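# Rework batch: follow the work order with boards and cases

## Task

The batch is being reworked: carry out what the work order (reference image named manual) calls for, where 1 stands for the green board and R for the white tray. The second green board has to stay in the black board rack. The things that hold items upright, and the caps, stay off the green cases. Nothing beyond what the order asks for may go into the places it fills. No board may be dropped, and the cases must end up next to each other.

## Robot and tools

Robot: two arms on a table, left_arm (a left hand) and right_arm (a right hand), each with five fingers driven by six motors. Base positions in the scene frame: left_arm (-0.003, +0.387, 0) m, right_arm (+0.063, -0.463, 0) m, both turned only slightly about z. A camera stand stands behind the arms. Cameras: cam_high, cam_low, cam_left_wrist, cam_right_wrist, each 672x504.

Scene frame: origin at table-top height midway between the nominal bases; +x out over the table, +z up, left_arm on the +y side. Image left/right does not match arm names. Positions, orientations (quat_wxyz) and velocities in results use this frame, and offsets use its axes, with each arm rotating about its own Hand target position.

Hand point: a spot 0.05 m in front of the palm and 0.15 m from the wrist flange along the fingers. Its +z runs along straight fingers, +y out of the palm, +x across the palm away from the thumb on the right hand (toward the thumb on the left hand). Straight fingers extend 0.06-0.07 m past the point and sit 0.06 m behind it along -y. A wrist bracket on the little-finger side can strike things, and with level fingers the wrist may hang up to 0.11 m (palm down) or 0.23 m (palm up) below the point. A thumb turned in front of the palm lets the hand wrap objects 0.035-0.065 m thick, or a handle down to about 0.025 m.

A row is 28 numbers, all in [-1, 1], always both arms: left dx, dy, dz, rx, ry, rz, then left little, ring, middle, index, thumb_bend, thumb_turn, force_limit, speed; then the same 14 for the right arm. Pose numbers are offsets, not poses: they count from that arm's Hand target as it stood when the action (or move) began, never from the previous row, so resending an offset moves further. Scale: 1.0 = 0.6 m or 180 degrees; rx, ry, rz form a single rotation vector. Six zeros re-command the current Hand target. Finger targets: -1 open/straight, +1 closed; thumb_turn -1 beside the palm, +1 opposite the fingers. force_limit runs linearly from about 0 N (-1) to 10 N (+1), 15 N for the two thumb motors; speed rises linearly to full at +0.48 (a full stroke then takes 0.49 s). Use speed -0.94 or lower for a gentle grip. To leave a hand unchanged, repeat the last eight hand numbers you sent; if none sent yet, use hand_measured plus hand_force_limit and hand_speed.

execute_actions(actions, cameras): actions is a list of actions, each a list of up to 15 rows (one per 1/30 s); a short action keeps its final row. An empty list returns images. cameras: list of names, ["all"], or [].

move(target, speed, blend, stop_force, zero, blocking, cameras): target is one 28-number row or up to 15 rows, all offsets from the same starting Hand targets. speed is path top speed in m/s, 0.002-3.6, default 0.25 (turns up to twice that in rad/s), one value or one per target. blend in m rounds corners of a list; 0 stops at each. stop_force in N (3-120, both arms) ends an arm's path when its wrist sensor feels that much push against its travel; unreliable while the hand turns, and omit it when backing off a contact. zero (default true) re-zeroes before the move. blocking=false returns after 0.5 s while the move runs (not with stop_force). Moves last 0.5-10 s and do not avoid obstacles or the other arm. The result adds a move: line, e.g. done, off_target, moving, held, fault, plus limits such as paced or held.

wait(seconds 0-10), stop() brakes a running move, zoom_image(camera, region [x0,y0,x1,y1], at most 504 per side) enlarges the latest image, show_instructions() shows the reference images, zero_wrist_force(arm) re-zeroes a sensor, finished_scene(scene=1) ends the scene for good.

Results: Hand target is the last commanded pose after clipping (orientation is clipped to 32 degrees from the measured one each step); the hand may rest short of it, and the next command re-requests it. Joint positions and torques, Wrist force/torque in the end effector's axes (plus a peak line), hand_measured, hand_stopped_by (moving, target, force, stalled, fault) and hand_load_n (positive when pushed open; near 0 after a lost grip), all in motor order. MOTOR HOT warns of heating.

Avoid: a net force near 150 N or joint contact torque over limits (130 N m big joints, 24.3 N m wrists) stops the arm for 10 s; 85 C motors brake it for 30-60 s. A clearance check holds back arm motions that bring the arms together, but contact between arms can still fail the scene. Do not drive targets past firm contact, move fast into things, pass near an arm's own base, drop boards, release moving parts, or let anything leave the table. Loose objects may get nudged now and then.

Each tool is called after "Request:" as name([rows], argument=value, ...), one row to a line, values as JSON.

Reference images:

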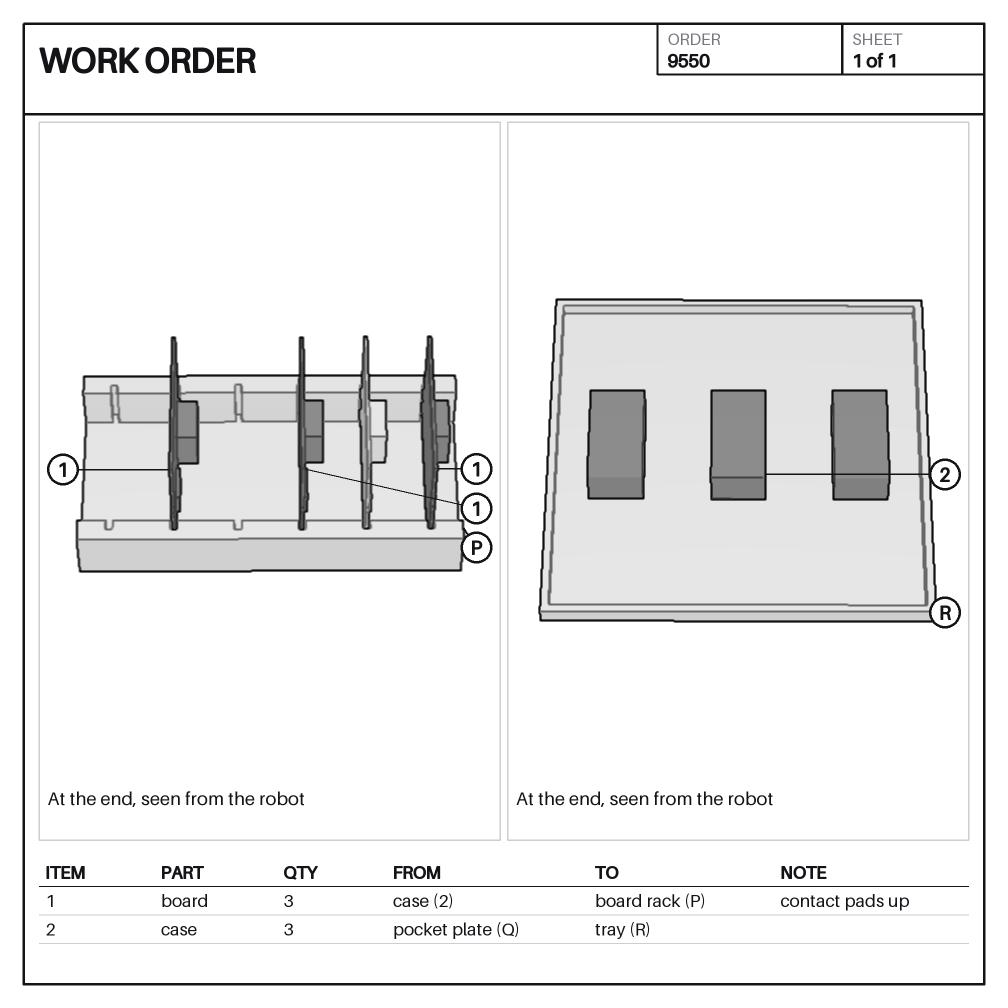

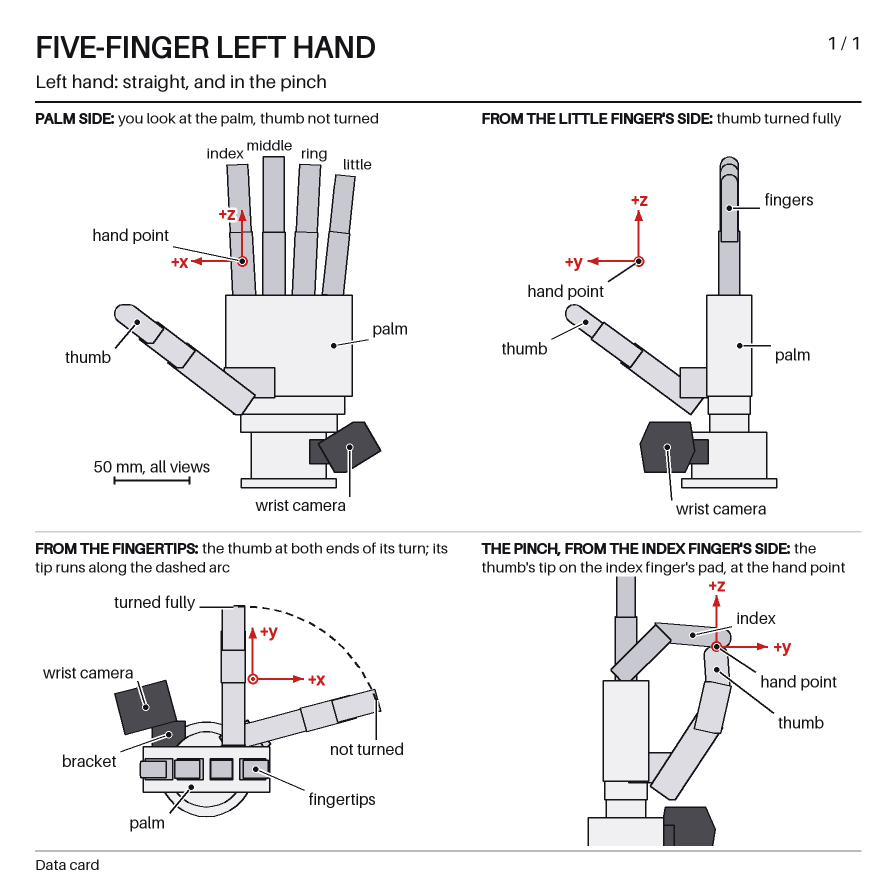

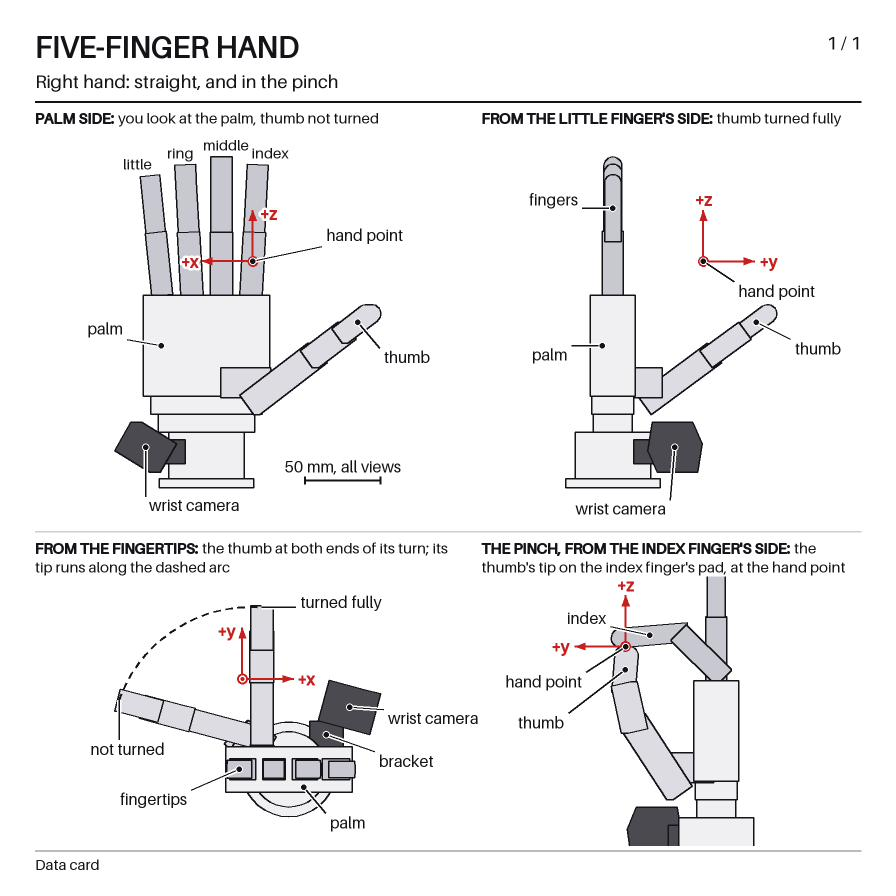

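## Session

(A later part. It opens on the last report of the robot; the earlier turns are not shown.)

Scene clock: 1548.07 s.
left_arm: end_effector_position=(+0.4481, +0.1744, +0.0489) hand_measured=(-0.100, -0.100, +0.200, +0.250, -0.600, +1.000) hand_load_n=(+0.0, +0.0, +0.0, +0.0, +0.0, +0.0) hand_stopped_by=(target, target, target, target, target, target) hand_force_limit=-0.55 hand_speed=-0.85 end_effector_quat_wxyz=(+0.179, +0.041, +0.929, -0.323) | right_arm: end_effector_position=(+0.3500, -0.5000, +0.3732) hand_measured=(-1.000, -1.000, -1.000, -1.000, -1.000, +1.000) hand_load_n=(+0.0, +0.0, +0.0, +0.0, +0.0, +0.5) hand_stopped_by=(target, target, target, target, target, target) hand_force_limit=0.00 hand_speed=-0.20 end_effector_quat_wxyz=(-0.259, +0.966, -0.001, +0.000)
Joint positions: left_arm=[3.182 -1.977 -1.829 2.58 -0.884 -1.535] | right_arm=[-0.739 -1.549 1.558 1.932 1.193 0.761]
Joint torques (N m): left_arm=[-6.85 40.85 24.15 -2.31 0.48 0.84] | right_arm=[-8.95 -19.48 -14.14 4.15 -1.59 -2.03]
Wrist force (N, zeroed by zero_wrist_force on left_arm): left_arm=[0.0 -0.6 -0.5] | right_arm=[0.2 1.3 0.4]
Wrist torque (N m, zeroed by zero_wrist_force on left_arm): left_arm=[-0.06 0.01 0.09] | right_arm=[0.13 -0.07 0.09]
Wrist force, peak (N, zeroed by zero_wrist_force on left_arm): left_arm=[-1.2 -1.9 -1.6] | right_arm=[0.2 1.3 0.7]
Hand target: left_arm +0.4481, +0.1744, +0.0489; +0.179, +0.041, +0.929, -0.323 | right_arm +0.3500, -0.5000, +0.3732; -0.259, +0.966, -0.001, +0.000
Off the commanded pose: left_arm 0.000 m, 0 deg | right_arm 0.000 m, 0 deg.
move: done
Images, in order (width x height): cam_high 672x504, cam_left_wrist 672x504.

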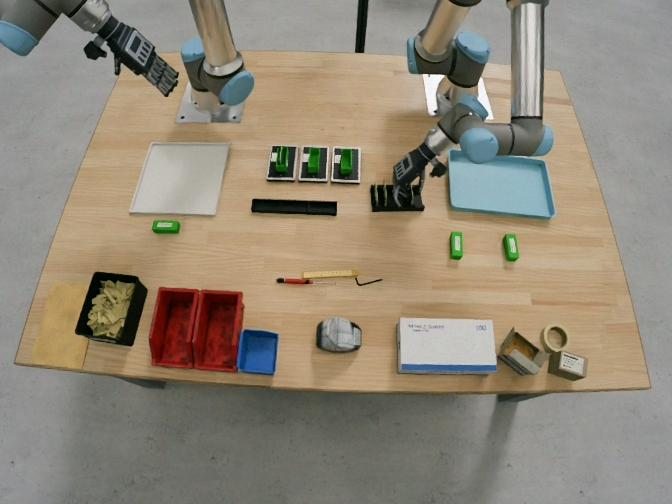

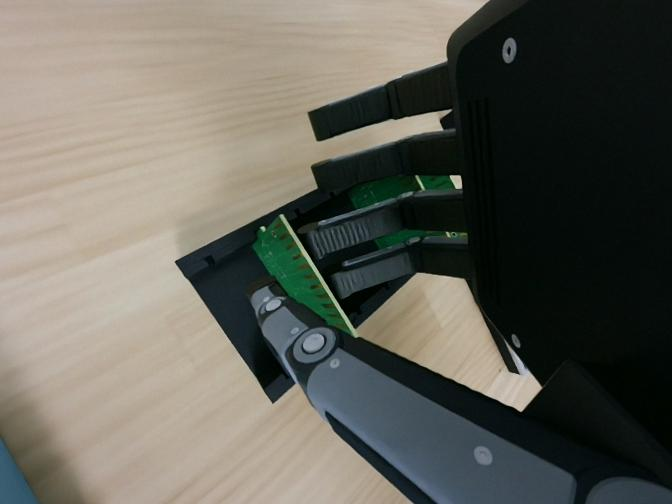

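Request:
move([
  [0,0,0.05,0,0,0,-0.1,-0.1,0.2,0.25,-0.6,1,-0.55,-0.85,0,0,0,0,0,0,-1,-1,-1,-1,-1,1,0,-0.2],
  [0,0,0.25,0,0,0,-0.1,-0.1,0.2,0.25,-0.6,1,-0.55,-0.85,0,0,0,0,0,0,-1,-1,-1,-1,-1,1,0,-0.2],
], speed=[0.03,0.15], cameras=["cam_left_wrist","cam_high"])

Request:
zoom_image(camera="cam_high", region=[365, 160, 435, 215])

Scene clock: 1555.17 s.
left_arm: end_effector_position=(+0.4481, +0.1744, +0.1989) hand_measured=(-0.100, -0.100, +0.200, +0.250, -0.600, +1.000) hand_load_n=(+0.0, +0.0, +0.0, +0.0, +0.0, +0.0) hand_stopped_by=(target, target, target, target, target, target) hand_force_limit=-0.55 hand_speed=-0.85 end_effector_quat_wxyz=(+0.179, +0.041, +0.929, -0.323) | right_arm: end_effector_position=(+0.3500, -0.5000, +0.3732) hand_measured=(-1.000, -1.000, -1.000, -1.000, -1.000, +1.000) hand_load_n=(+0.0, +0.0, +0.0, +0.0, +0.0, +0.0) hand_stopped_by=(target, target, target, target, target, target) hand_force_limit=0.00 hand_speed=-0.20 end_effector_quat_wxyz=(-0.259, +0.966, -0.001, +0.000)
Joint positions: left_arm=[3.182 -1.812 -1.626 2.211 -0.884 -1.535] | right_arm=[-0.739 -1.549 1.558 1.932 1.193 0.761]
Joint torques (N m): left_arm=[12.69 41.06 29.23 -3.69 1.88 2.01] | right_arm=[-9.17 -18.85 -14.95 4.15 -1.42 -2.14]
Wrist force (N, zeroed by zero_wrist_force on left_arm): left_arm=[-0.1 -0.5 -0.3] | right_arm=[0.1 1.1 0.1]
Wrist torque (N m, zeroed by zero_wrist_force on left_arm): left_arm=[-0.03 0.01 -0.01] | right_arm=[0.14 -0.04 0.09]
Wrist force, peak (N, zeroed by zero_wrist_force on left_arm): left_arm=[-0.6 -1.0 -0.8] | right_arm=[0.0 1.4 0.3]
Hand target: left_arm +0.4481, +0.1744, +0.1989; +0.179, +0.041, +0.929, -0.323 | right_arm +0.3500, -0.5000, +0.3732; -0.259, +0.966, -0.001, +0.000
Off the commanded pose: left_arm 0.000 m, 0 deg | right_arm 0.000 m, 0 deg.
move: done
Images, in order (width x height): cam_high 672x504, cam_left_wrist 672x504.

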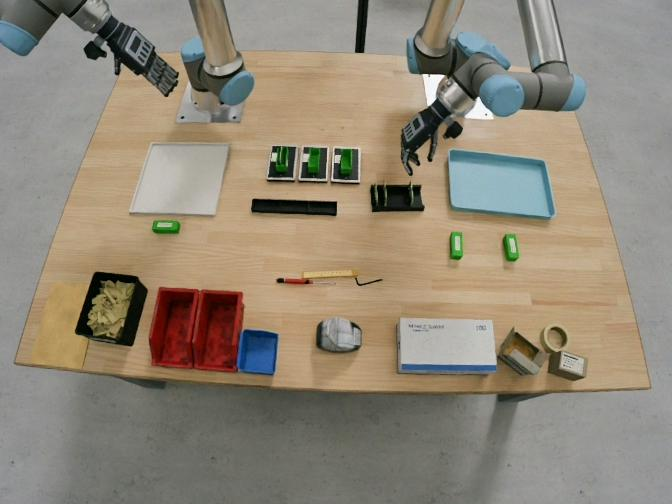

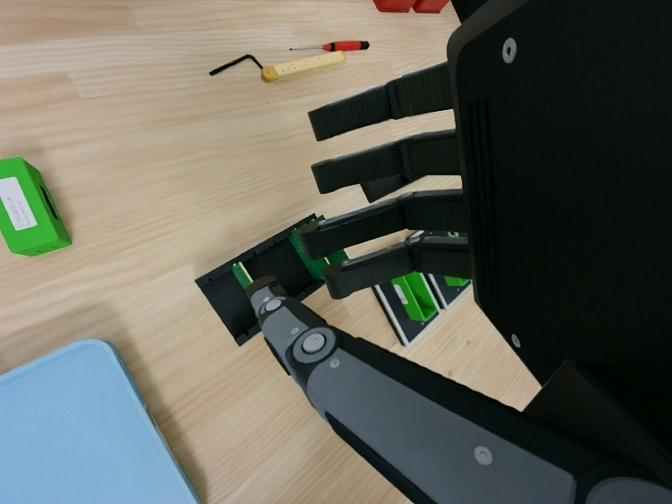

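Scaled by 7.200 from the camera's 672x504 image, which has a finer 960x720 frame.

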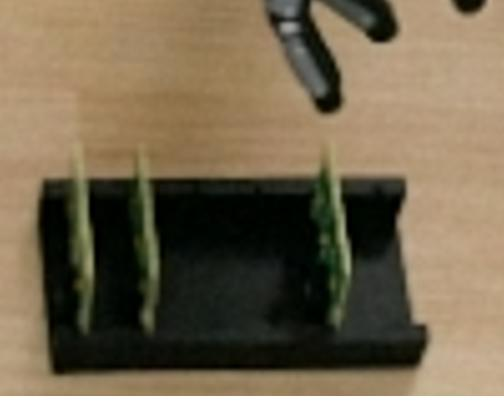

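Request:
move([
  [0,0,0.25,0,0,0,-0.1,-0.1,0.2,0.25,-0.6,1,-0.55,-0.85,0,0,0,0,0,0,-1,-1,-1,-1,-1,1,0,-0.2],
  [-0.05,0.4,0.25,0,0,0,-0.1,-0.1,0.2,0.25,-0.6,1,-0.55,-0.85,0,0.25,0,0.08333,0,0,-1,-1,-1,-1,-1,1,0,-0.2],
  [-0.05,0.45,0.25,0,0,0,-0.1,-0.1,0.2,0.25,-0.6,1,-0.55,-0.85,-0.024,0.491,-0.28,0.08333,0,0,-1,-1,-1,-1,-1,1,0,-0.2],
], speed=[0.25,0.25,0.25], blend=[0.02,0.03,0], cameras=["all"])

Scene clock: 1601.07 s.
left_arm: end_effector_position=(+0.4181, +0.4444, +0.3489) hand_measured=(-0.100, -0.100, +0.200, +0.250, -0.600, +1.000) hand_load_n=(+0.0, +0.0, +0.0, +0.0, +0.0, +0.0) hand_stopped_by=(target, target, target, target, target, target) hand_force_limit=-0.55 hand_speed=-0.85 end_effector_quat_wxyz=(+0.179, +0.041, +0.929, -0.323) | right_arm: end_effector_position=(+0.3356, -0.2054, +0.2052) hand_measured=(-1.000, -1.000, -1.000, -1.000, -1.000, +1.000) hand_load_n=(+0.0, +0.0, +0.0, +0.0, +0.0, +0.0) hand_stopped_by=(target, target, target, target, target, target) hand_force_limit=0.00 hand_speed=-0.20 end_effector_quat_wxyz=(-0.382, +0.924, -0.001, +0.000)
Joint positions: left_arm=[3.88 -1.757 -1.462 1.37 -0.858 -0.609] | right_arm=[-0.031 -1.471 1.902 1.172 0.786 1.527]
Joint torques (N m): left_arm=[11.61 16.79 27.85 -4.59 -0.36 2.13] | right_arm=[12.26 -16.19 -31.71 0.48 0.46 2.25]
Wrist force (N, zeroed by zero_wrist_force on left_arm): left_arm=[0.1 -0.5 0.1] | right_arm=[-0.1 1.3 0.6]
Wrist torque (N m, zeroed by zero_wrist_force on left_arm): left_arm=[-0.11 -0.03 -0.01] | right_arm=[0.10 -0.04 -0.03]
Wrist force, peak (N, zeroed by zero_wrist_force on left_arm): left_arm=[-0.7 -2.0 -0.4] | right_arm=[0.3 1.5 1.4]
Hand target: left_arm +0.4181, +0.4444, +0.3489; +0.179, +0.041, +0.929, -0.323 | right_arm +0.3356, -0.2054, +0.2052; -0.382, +0.924, -0.001, +0.000
Off the commanded pose: left_arm 0.000 m, 0 deg | right_arm 0.000 m, 0 deg.
move: done

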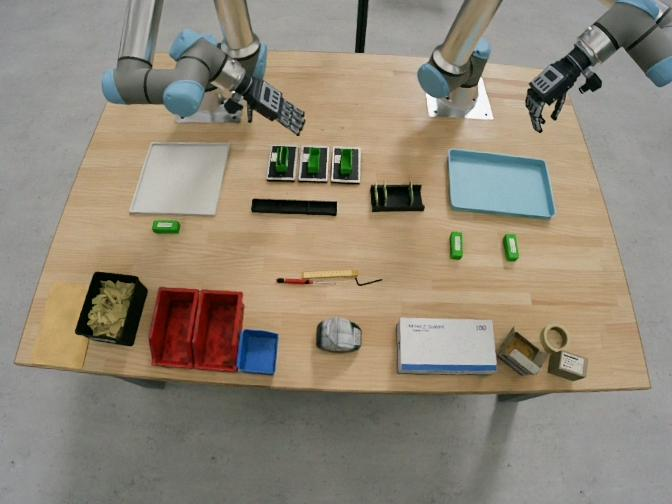

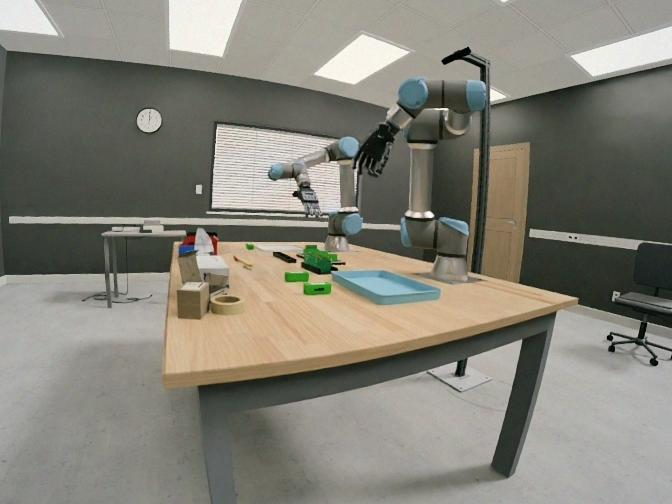

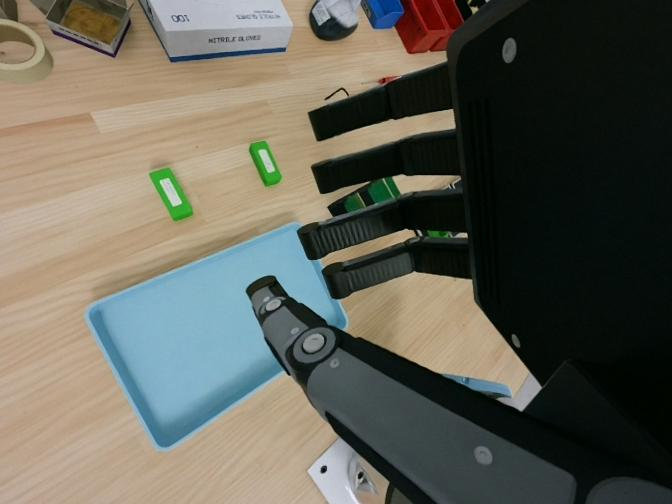

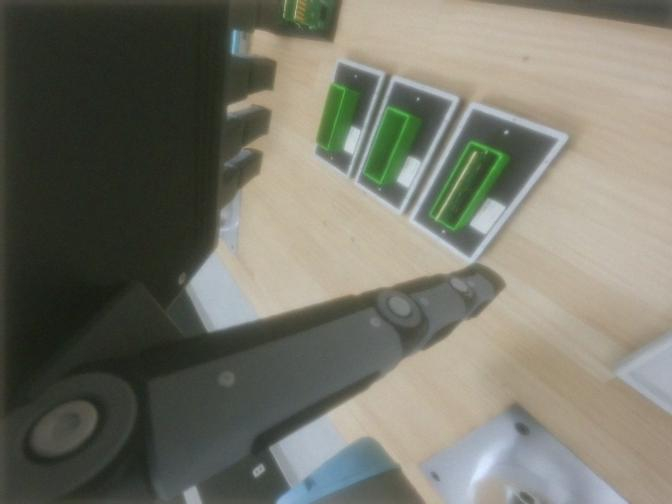

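Request:
zoom_image(camera="cam_right_wrist", region=[400, 90, 580, 270])

Scaled by 2.800 from the camera's 672x504 image, which has a finer 960x720 frame.

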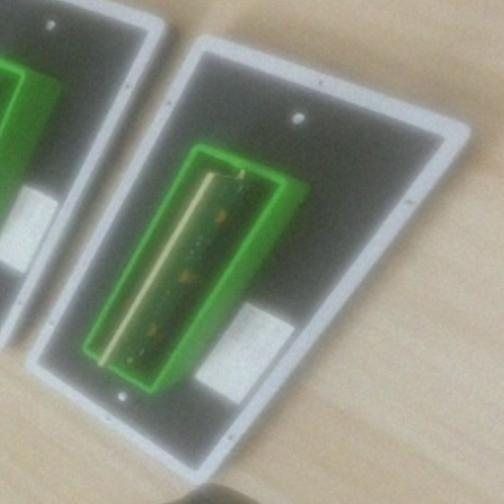

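Request:
move(target=[0,0,0,0,0,0,-0.1,-0.1,0.2,0.25,-0.6,1,-0.55,-0.85,0.072,0.0407,-0.1253,0,0,0,-1,-1,0.2,0.2,-0.6,1,0,-0.2], speed=0.15, cameras=["cam_right_wrist","cam_high"])

Request:
zoom_image(camera="cam_high", region=[240, 90, 380, 190])

Scene clock: 1634.57 s.
left_arm: end_effector_position=(+0.4181, +0.4444, +0.3489) hand_measured=(-0.100, -0.100, +0.200, +0.250, -0.600, +1.000) hand_load_n=(+0.0, +0.0, +0.0, +0.0, +0.0, +0.0) hand_stopped_by=(target, target, target, target, target, target) hand_force_limit=-0.55 hand_speed=-0.85 end_effector_quat_wxyz=(+0.179, +0.041, +0.929, -0.323) | right_arm: end_effector_position=(+0.3787, -0.1810, +0.1301) hand_measured=(-1.000, -1.000, +0.200, +0.200, -0.600, +1.000) hand_load_n=(+0.0, +0.0, +0.0, +0.0, +0.0, +0.0) hand_stopped_by=(target, target, target, target, target, target) hand_force_limit=0.00 hand_speed=-0.20 end_effector_quat_wxyz=(-0.382, +0.924, -0.001, +0.000)
Joint positions: left_arm=[3.88 -1.757 -1.462 1.37 -0.858 -0.609] | right_arm=[0.044 -1.275 1.856 0.947 0.787 1.632]
Joint torques (N m): left_arm=[11.61 16.51 27.8 -4.5 -0.18 1.91] | right_arm=[12.17 -22.52 -30.16 0.5 0.63 2.31]
Wrist force (N, zeroed by zero_wrist_force on left_arm): left_arm=[0.1 -0.7 0.0] | right_arm=[0.6 1.1 0.6]
Wrist torque (N m, zeroed by zero_wrist_force on left_arm): left_arm=[-0.12 -0.04 -0.01] | right_arm=[0.10 -0.13 0.01]
Wrist force, peak (N, zeroed by zero_wrist_force on left_arm): left_arm=[0.5 -0.8 0.0] | right_arm=[0.7 1.7 1.2]
Hand target: left_arm +0.4181, +0.4444, +0.3489; +0.179, +0.041, +0.929, -0.323 | right_arm +0.3788, -0.1810, +0.1300; -0.382, +0.924, -0.001, +0.000
Off the commanded pose: left_arm 0.000 m, 0 deg | right_arm 0.000 m, 0 deg.
move: done
Images, in order (width x height): cam_high 672x504, cam_right_wrist 672x504.

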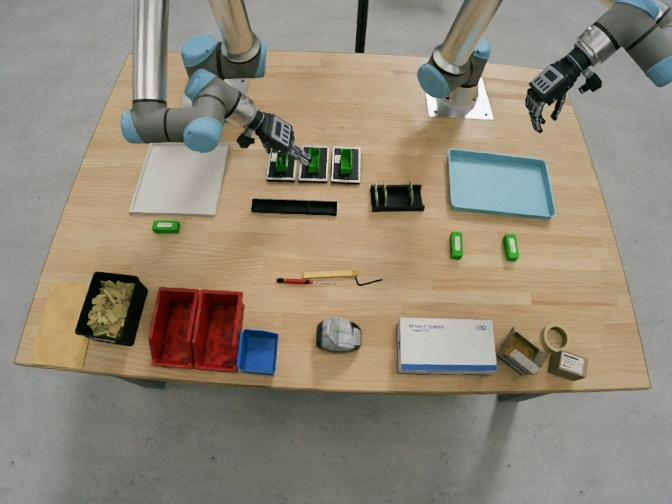

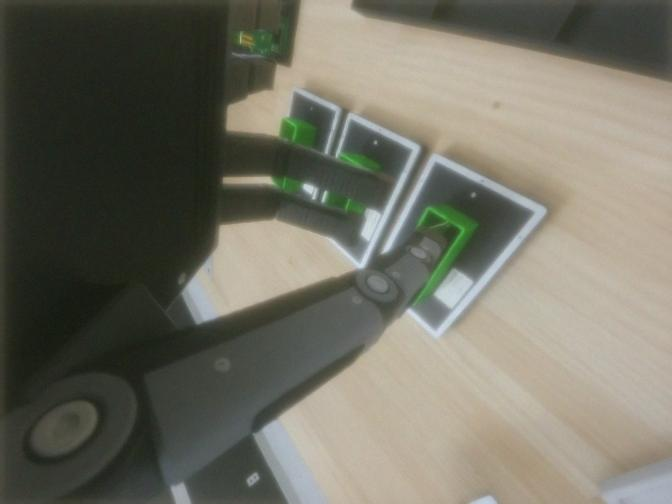

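Scaled by 3.600 from the camera's 672x504 image, which has a finer 960x720 frame.

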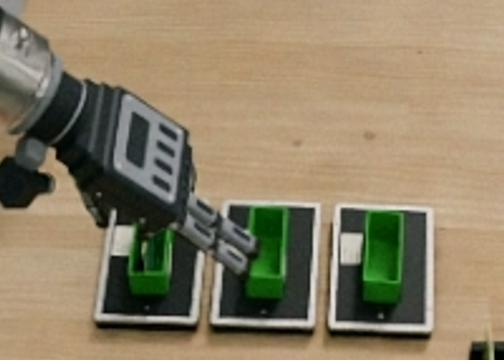

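Request:
zoom_image(camera="cam_right_wrist", region=[370, 170, 500, 300])

Scaled by 3.877 from the camera's 672x504 image, which has a finer 960x720 frame.

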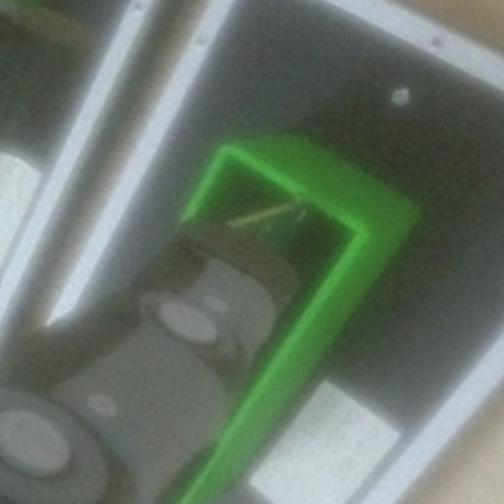

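Request:
move([
  [-0.1375,-0.6,-0.15,-0.0357,0.1147,-0.0193,-1,-1,0.2,0.2,-0.6,1,-0.55,-0.5,0,0,0.2,0,0,0,-1,-1,0.2,0.2,-0.6,1,0,-0.2],
  [-0.1375,-0.7592,-0.3648,-0.0357,0.1147,-0.0193,-1,-1,0.2,0.2,-0.6,1,-0.55,-0.5,0,0,0.2,0,0,0,-1,-1,0.2,0.2,-0.6,1,0,-0.2],
], speed=0.3, blend=[0.05,0], cameras=["cam_left_wrist","cam_right_wrist"])

Request:
zoom_image(camera="cam_left_wrist", region=[172, 170, 302, 300])

Scene clock: 1679.00 s.
left_arm: end_effector_position=(+0.3356, -0.0111, +0.1301) hand_measured=(-1.000, -1.000, +0.200, +0.200, -0.600, +1.000) hand_load_n=(+0.0, +0.0, +0.0, +0.0, +0.0, +0.0) hand_stopped_by=(target, target, target, target, target, target) hand_force_limit=-0.55 hand_speed=-0.50 end_effector_quat_wxyz=(+0.002, +0.001, +0.924, -0.381) | right_arm: end_effector_position=(+0.3788, -0.1810, +0.2500) hand_measured=(-1.000, -1.000, +0.200, +0.200, -0.600, +1.000) hand_load_n=(+0.0, +0.0, +0.0, +0.0, +0.0, +0.0) hand_stopped_by=(target, target, target, target, target, target) hand_force_limit=0.00 hand_speed=-0.20 end_effector_quat_wxyz=(-0.382, +0.924, -0.001, +0.000)
Joint positions: left_arm=[2.785 -1.994 -1.594 2.329 -0.841 -2.014] | right_arm=[0.044 -1.395 1.671 1.251 0.787 1.633]
Joint torques (N m): left_arm=[-10.86 25.06 28.66 0.17 -0.62 -1.94] | right_arm=[-11.75 -35.32 -33.47 4.25 0.37 -2.34]
Wrist force (N, zeroed by zero_wrist_force on left_arm): left_arm=[-0.7 -0.2 0.0] | right_arm=[0.4 1.2 0.4]
Wrist torque (N m, zeroed by zero_wrist_force on left_arm): left_arm=[-0.07 -0.03 0.03] | right_arm=[0.16 -0.09 0.08]
Wrist force, peak (N, zeroed by zero_wrist_force on left_arm): left_arm=[-0.9 -0.4 1.5] | right_arm=[0.3 1.7 0.9]
Hand target: left_arm +0.3356, -0.0111, +0.1300; +0.002, +0.001, +0.924, -0.381 | right_arm +0.3788, -0.1810, +0.2500; -0.382, +0.924, -0.001, +0.000
Off the commanded pose: left_arm 0.000 m, 0 deg | right_arm 0.000 m, 0 deg.
move: done
Images, in order (width x height): cam_left_wrist 672x504, cam_right_wrist 672x504.

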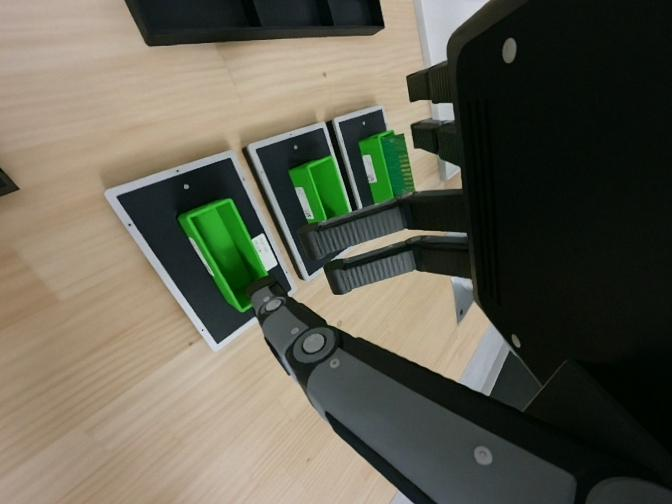

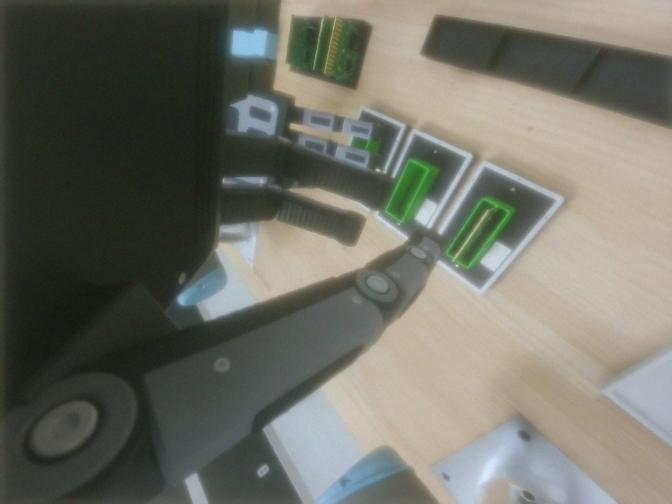

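Scaled by 3.877 from the camera's 672x504 image, which has a finer 960x720 frame.

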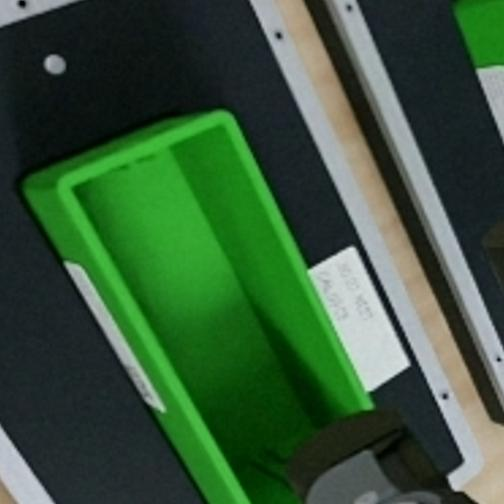

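Request:
zoom_image(camera="cam_right_wrist", region=[360, 100, 580, 320])

Request:
zoom_image(camera="cam_left_wrist", region=[90, 100, 390, 360])

Scaled by 2.291 from the camera's 672x504 image, which has a finer 960x720 frame.

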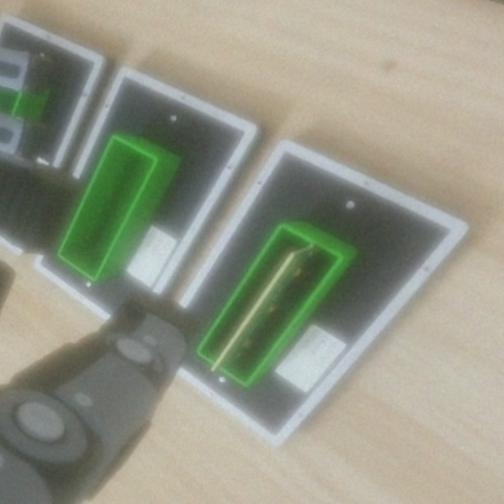

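Scaled by 1.680 from the camera's 672x504 image, which has a finer 960x720 frame.

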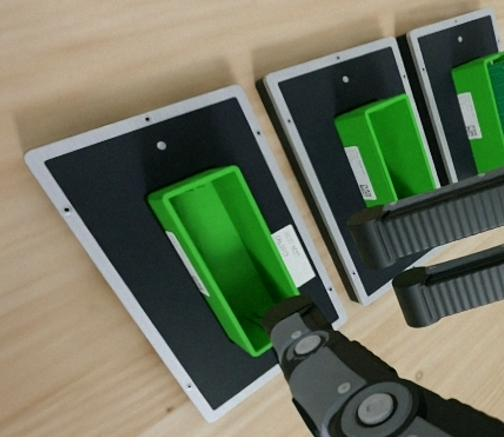

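Request:
move(target=[0,0.3,0.3,0,0,0,-1,-1,0.2,0.2,-0.6,1,-0.55,-0.5,-0.063,-0.0075,-0.2333,0,0,0,-1,-1,0.2,0.2,-0.6,1,0,-0.2], speed=0.15, cameras=["cam_right_wrist"])

Request:
zoom_image(camera="cam_right_wrist", region=[350, 110, 500, 260])

Scene clock: 1766.37 s.
left_arm: end_effector_position=(+0.3356, +0.1688, +0.3100) hand_measured=(-1.000, -1.000, +0.200, +0.200, -0.600, +1.000) hand_load_n=(+0.0, +0.0, +0.0, +0.0, +0.0, +0.0) hand_stopped_by=(target, target, target, target, target, target) hand_force_limit=-0.55 hand_speed=-0.50 end_effector_quat_wxyz=(+0.002, +0.001, +0.924, -0.381) | right_arm: end_effector_position=(+0.3410, -0.1855, +0.1100) hand_measured=(-1.000, -1.000, +0.200, +0.200, -0.600, +1.000) hand_load_n=(+0.0, -0.5, +0.0, +0.0, +0.0, +0.5) hand_stopped_by=(target, target, target, target, target, target) hand_force_limit=0.00 hand_speed=-0.20 end_effector_quat_wxyz=(-0.382, +0.924, -0.001, +0.000)
Joint positions: left_arm=[3.245 -1.725 -1.583 1.61 -0.797 -1.383] | right_arm=[0.034 -1.324 1.988 0.873 0.787 1.619]
Joint torques (N m): left_arm=[10.48 35.58 28.76 -4.34 -0.15 2.59] | right_arm=[-9.85 -19.7 -1.02 0.49 -2.64 2.21]
Wrist force (N, zeroed by zero_wrist_force on left_arm): left_arm=[-0.8 -0.3 0.5] | right_arm=[0.1 1.3 0.5]
Wrist torque (N m, zeroed by zero_wrist_force on left_arm): left_arm=[-0.10 0.05 -0.06] | right_arm=[0.15 -0.06 0.08]
Wrist force, peak (N, zeroed by zero_wrist_force on left_arm): left_arm=[-0.9 -0.3 1.0] | right_arm=[0.0 1.9 0.9]
Hand target: left_arm +0.3356, +0.1689, +0.3100; +0.002, +0.001, +0.924, -0.381 | right_arm +0.3410, -0.1855, +0.1100; -0.382, +0.924, -0.001, +0.000
Off the commanded pose: left_arm 0.000 m, 0 deg | right_arm 0.000 m, 0 deg.
move: done
Images, in order (width x height): cam_right_wrist 672x504.

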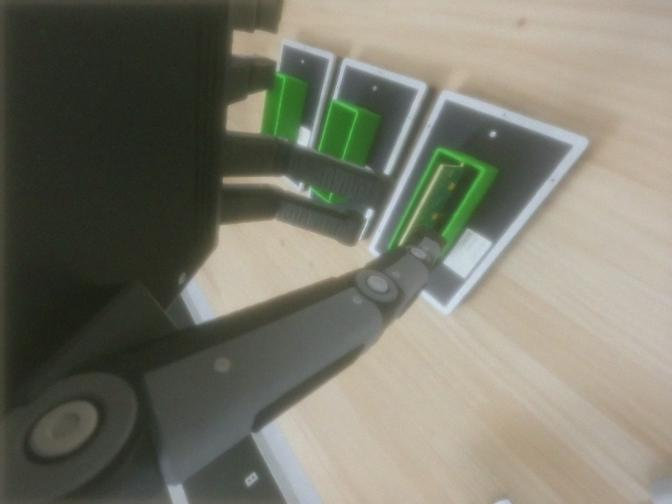

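Scaled by 3.360 from the camera's 672x504 image, which has a finer 960x720 frame.

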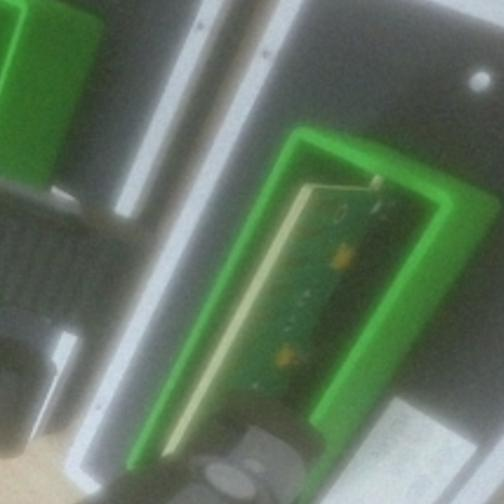

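Request:
move(target=[0,0.2,0.0,0,0,0,-1,-1,0.2,0.2,-0.6,1,-0.55,-0.5,0.00167,0.00167,-0.0733,0,0,0,-1,-1,0.2,0.2,-0.6,1,0,-0.2], speed=0.06, stop_force=6, cameras=["cam_right_wrist","cam_high"])

Request:
zoom_image(camera="cam_right_wrist", region=[350, 110, 500, 260])

Request:
zoom_image(camera="cam_high", region=[240, 110, 340, 190])

Scene clock: 1782.70 s.
left_arm: end_effector_position=(+0.3356, +0.2889, +0.3100) hand_measured=(-1.000, -1.000, +0.200, +0.200, -0.600, +1.000) hand_load_n=(+0.0, +0.0, +0.0, +0.0, +0.0, +0.0) hand_stopped_by=(target, target, target, target, target, target) hand_force_limit=-0.55 hand_speed=-0.50 end_effector_quat_wxyz=(+0.002, +0.001, +0.924, -0.381) | right_arm: end_effector_position=(+0.3420, -0.1845, +0.0660) hand_measured=(-1.000, -1.000, +0.200, +0.200, -0.600, +1.000) hand_load_n=(+0.0, +0.0, +0.0, +0.0, +0.0, +0.0) hand_stopped_by=(target, target, target, target, target, target) hand_force_limit=0.00 hand_speed=-0.20 end_effector_quat_wxyz=(-0.382, +0.924, -0.001, +0.000)
Joint positions: left_arm=[3.575 -1.701 -1.683 1.398 -0.887 -0.955] | right_arm=[0.037 -1.246 2.027 0.753 0.787 1.624]
Joint torques (N m): left_arm=[10.33 13.22 4.7 -4.47 -0.34 2.07] | right_arm=[12.4 -21.01 -0.02 0.31 0.33 2.23]
Wrist force (N, zeroed by zero_wrist_force on left_arm): left_arm=[-0.4 -0.4 0.6] | right_arm=[0.2 1.1 0.4]
Wrist torque (N m, zeroed by zero_wrist_force on left_arm): left_arm=[-0.13 -0.02 0.00] | right_arm=[0.13 -0.08 0.01]
Wrist force, peak (N, zeroed by zero_wrist_force on left_arm): left_arm=[-0.8 -0.9 0.8] | right_arm=[0.0 1.6 0.7]
Hand target: left_arm +0.3356, +0.2889, +0.3100; +0.002, +0.001, +0.924, -0.381 | right_arm +0.3420, -0.1845, +0.0660; -0.382, +0.924, -0.001, +0.000
Off the commanded pose: left_arm 0.000 m, 0 deg | right_arm 0.000 m, 0 deg.
move: done
Images, in order (width x height): cam_high 672x504, cam_right_wrist 672x504.

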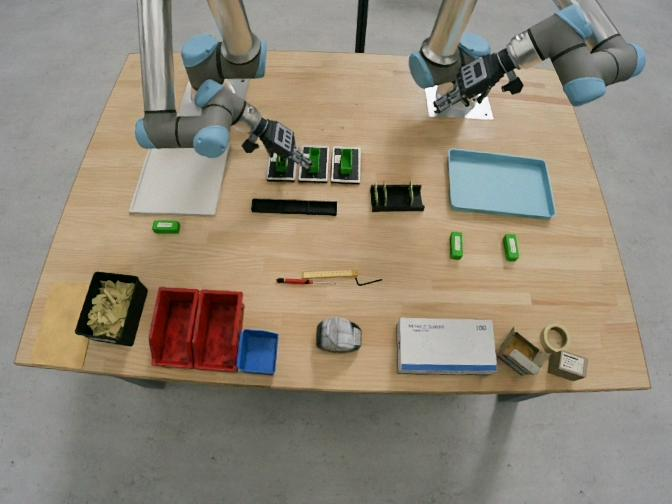

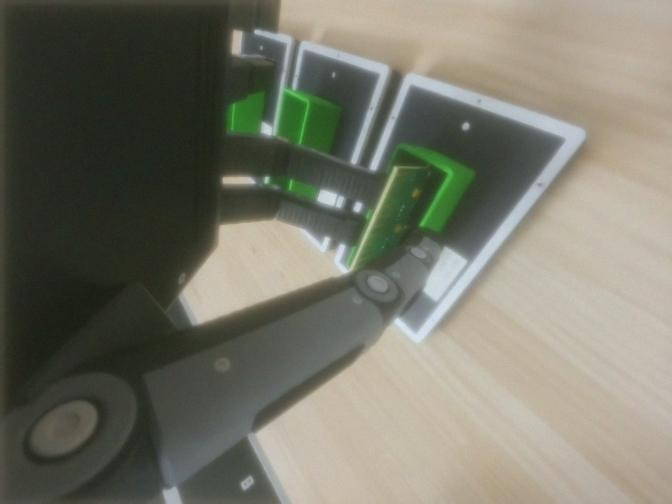

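Scaled by 3.360 from the camera's 672x504 image, which has a finer 960x720 frame.

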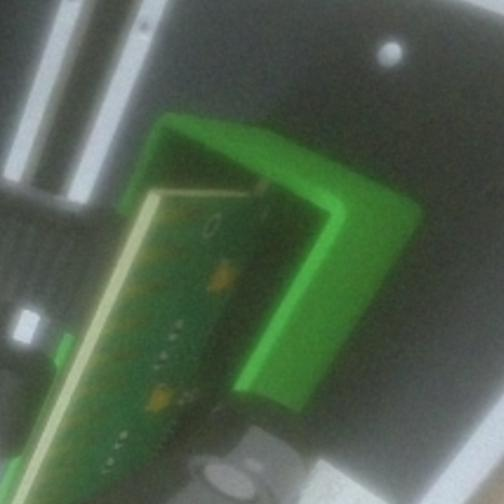

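Scaled by 5.040 from the camera's 672x504 image, which has a finer 960x720 frame.

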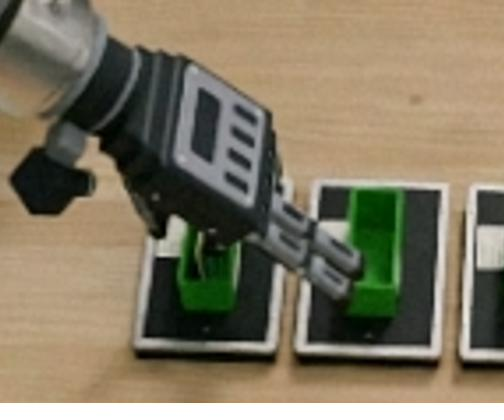

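Request:
move([
  [0,0,0,0,0,0,-1,-1,0.2,0.2,-0.6,1,-0.55,-0.5,0,0,0,0,0,0,-1,-1,0.3,0.3,-0.6,1,-0.7,-0.9],
  [0,0,0,0,0,0,-1,-1,0.2,0.2,-0.6,1,-0.55,-0.5,0,0,0,0,0,0,-1,-1,0.3,0.3,0.2,1,-0.6,-0.92],
], cameras=["cam_right_wrist"])

Request:
zoom_image(camera="cam_right_wrist", region=[320, 130, 480, 290])

Scene clock: 1790.97 s.
left_arm: end_effector_position=(+0.3356, +0.2889, +0.3100) hand_measured=(-1.000, -1.000, +0.200, +0.200, -0.600, +1.000) hand_load_n=(+0.0, +0.0, +0.0, +0.0, +0.0, +0.0) hand_stopped_by=(target, target, target, target, target, target) hand_force_limit=-0.55 hand_speed=-0.50 end_effector_quat_wxyz=(+0.002, +0.001, +0.924, -0.381) | right_arm: end_effector_position=(+0.3420, -0.1845, +0.0660) hand_measured=(-1.000, -1.000, +0.300, +0.300, -0.356, +1.000) hand_load_n=(+0.0, +0.0, +2.5, +0.0, +3.0, +0.5) hand_stopped_by=(target, target, target, target, force, target) hand_force_limit=-0.60 hand_speed=-0.92 end_effector_quat_wxyz=(-0.382, +0.924, -0.001, +0.000)
Joint positions: left_arm=[3.575 -1.701 -1.683 1.398 -0.887 -0.955] | right_arm=[0.037 -1.246 2.027 0.753 0.787 1.624]
Joint torques (N m): left_arm=[11.52 13.21 6.14 -4.75 -0.43 1.83] | right_arm=[13.18 -22.17 -1.66 0.27 0.3 2.05]
Wrist force (N, zeroed by zero_wrist_force on left_arm): left_arm=[-0.3 0.0 0.5] | right_arm=[0.3 0.9 0.5]
Wrist torque (N m, zeroed by zero_wrist_force on left_arm): left_arm=[-0.07 -0.03 0.00] | right_arm=[0.17 -0.08 -0.01]
Wrist force, peak (N, zeroed by zero_wrist_force on left_arm): left_arm=[-0.8 -0.5 0.9] | right_arm=[0.4 1.1 1.2]
Hand target: left_arm +0.3356, +0.2889, +0.3100; +0.002, +0.001, +0.924, -0.381 | right_arm +0.3420, -0.1845, +0.0660; -0.382, +0.924, -0.001, +0.000
Off the commanded pose: left_arm 0.000 m, 0 deg | right_arm 0.000 m, 0 deg.
move: done
Images, in order (width x height): cam_right_wrist 672x504.

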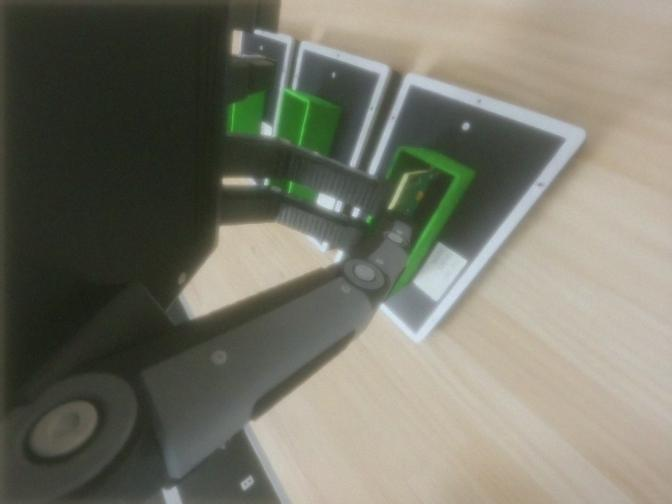

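Scaled by 3.150 from the camera's 672x504 image, which has a finer 960x720 frame.

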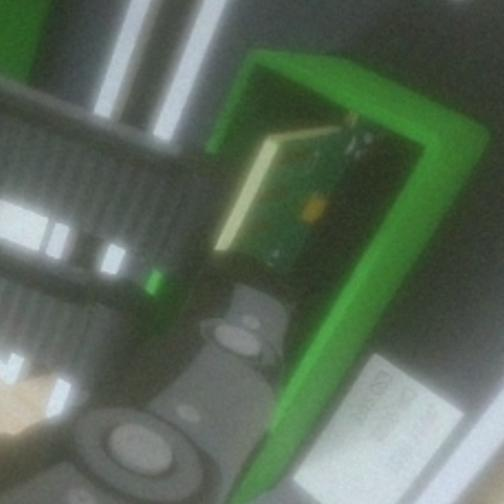

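Request:
move([
  [0,0,0,0,0,0,-1,-1,0.2,0.2,-0.6,1,-0.55,-0.5,0,0,0,0,0,0,-1,-1,0.3,0.6,0.2,1,-0.5,-0.94],
  [0,0,0,0,0,0,-1,-1,0.2,0.2,-0.6,1,-0.55,-0.5,0,0,0,0,0,0,-1,-1,0.5,0.6,0.2,1,-0.55,-0.95],
], cameras=["cam_right_wrist"])

Scene clock: 1797.73 s.
left_arm: end_effector_position=(+0.3356, +0.2889, +0.3100) hand_measured=(-1.000, -1.000, +0.200, +0.200, -0.600, +1.000) hand_load_n=(+0.0, +0.0, +0.0, +0.0, +0.0, +0.0) hand_stopped_by=(target, target, target, target, target, target) hand_force_limit=-0.55 hand_speed=-0.50 end_effector_quat_wxyz=(+0.002, +0.001, +0.924, -0.381) | right_arm: end_effector_position=(+0.3420, -0.1845, +0.0660) hand_measured=(-1.000, -1.000, +0.304, +0.582, -0.356, +1.000) hand_load_n=(+0.0, +0.0, +4.0, +2.0, +4.0, +0.0) hand_stopped_by=(target, target, force, force, force, target) hand_force_limit=-0.55 hand_speed=-0.95 end_effector_quat_wxyz=(-0.382, +0.924, -0.001, +0.000)
Joint positions: left_arm=[3.575 -1.701 -1.683 1.398 -0.887 -0.955] | right_arm=[0.037 -1.246 2.027 0.753 0.787 1.624]
Joint torques (N m): left_arm=[11.46 12.09 6.15 -4.55 -0.42 1.78] | right_arm=[12.4 -22.17 -3.1 0.44 0.22 2.12]
Wrist force (N, zeroed by zero_wrist_force on left_arm): left_arm=[-0.8 -0.1 0.5] | right_arm=[0.1 1.0 1.2]
Wrist torque (N m, zeroed by zero_wrist_force on left_arm): left_arm=[-0.08 0.04 -0.02] | right_arm=[0.13 -0.09 -0.01]
Wrist force, peak (N, zeroed by zero_wrist_force on left_arm): left_arm=[-0.7 -0.4 0.8] | right_arm=[0.1 1.0 1.2]
Hand target: left_arm +0.3356, +0.2889, +0.3100; +0.002, +0.001, +0.924, -0.381 | right_arm +0.3420, -0.1845, +0.0660; -0.382, +0.924, -0.001, +0.000
Off the commanded pose: left_arm 0.000 m, 0 deg | right_arm 0.000 m, 0 deg.
move: done
Images, in order (width x height): cam_right_wrist 672x504.

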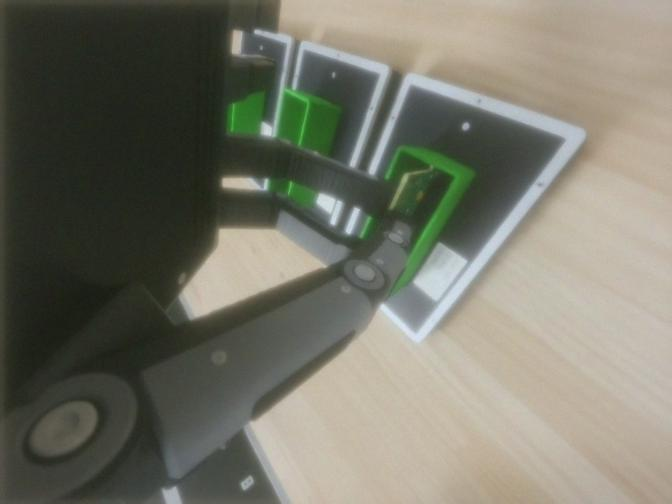

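Request:
zoom_image(camera="cam_right_wrist", region=[320, 130, 480, 290])

Scaled by 3.150 from the camera's 672x504 image, which has a finer 960x720 frame.

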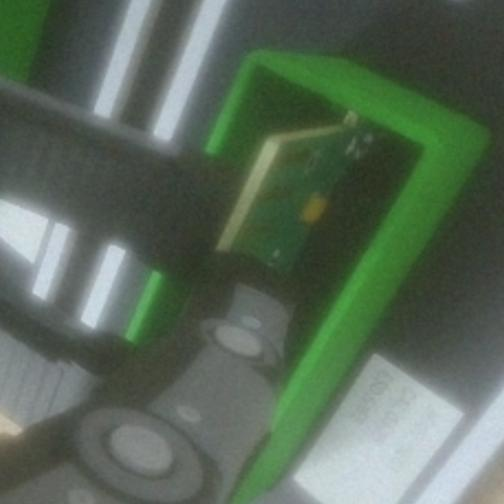

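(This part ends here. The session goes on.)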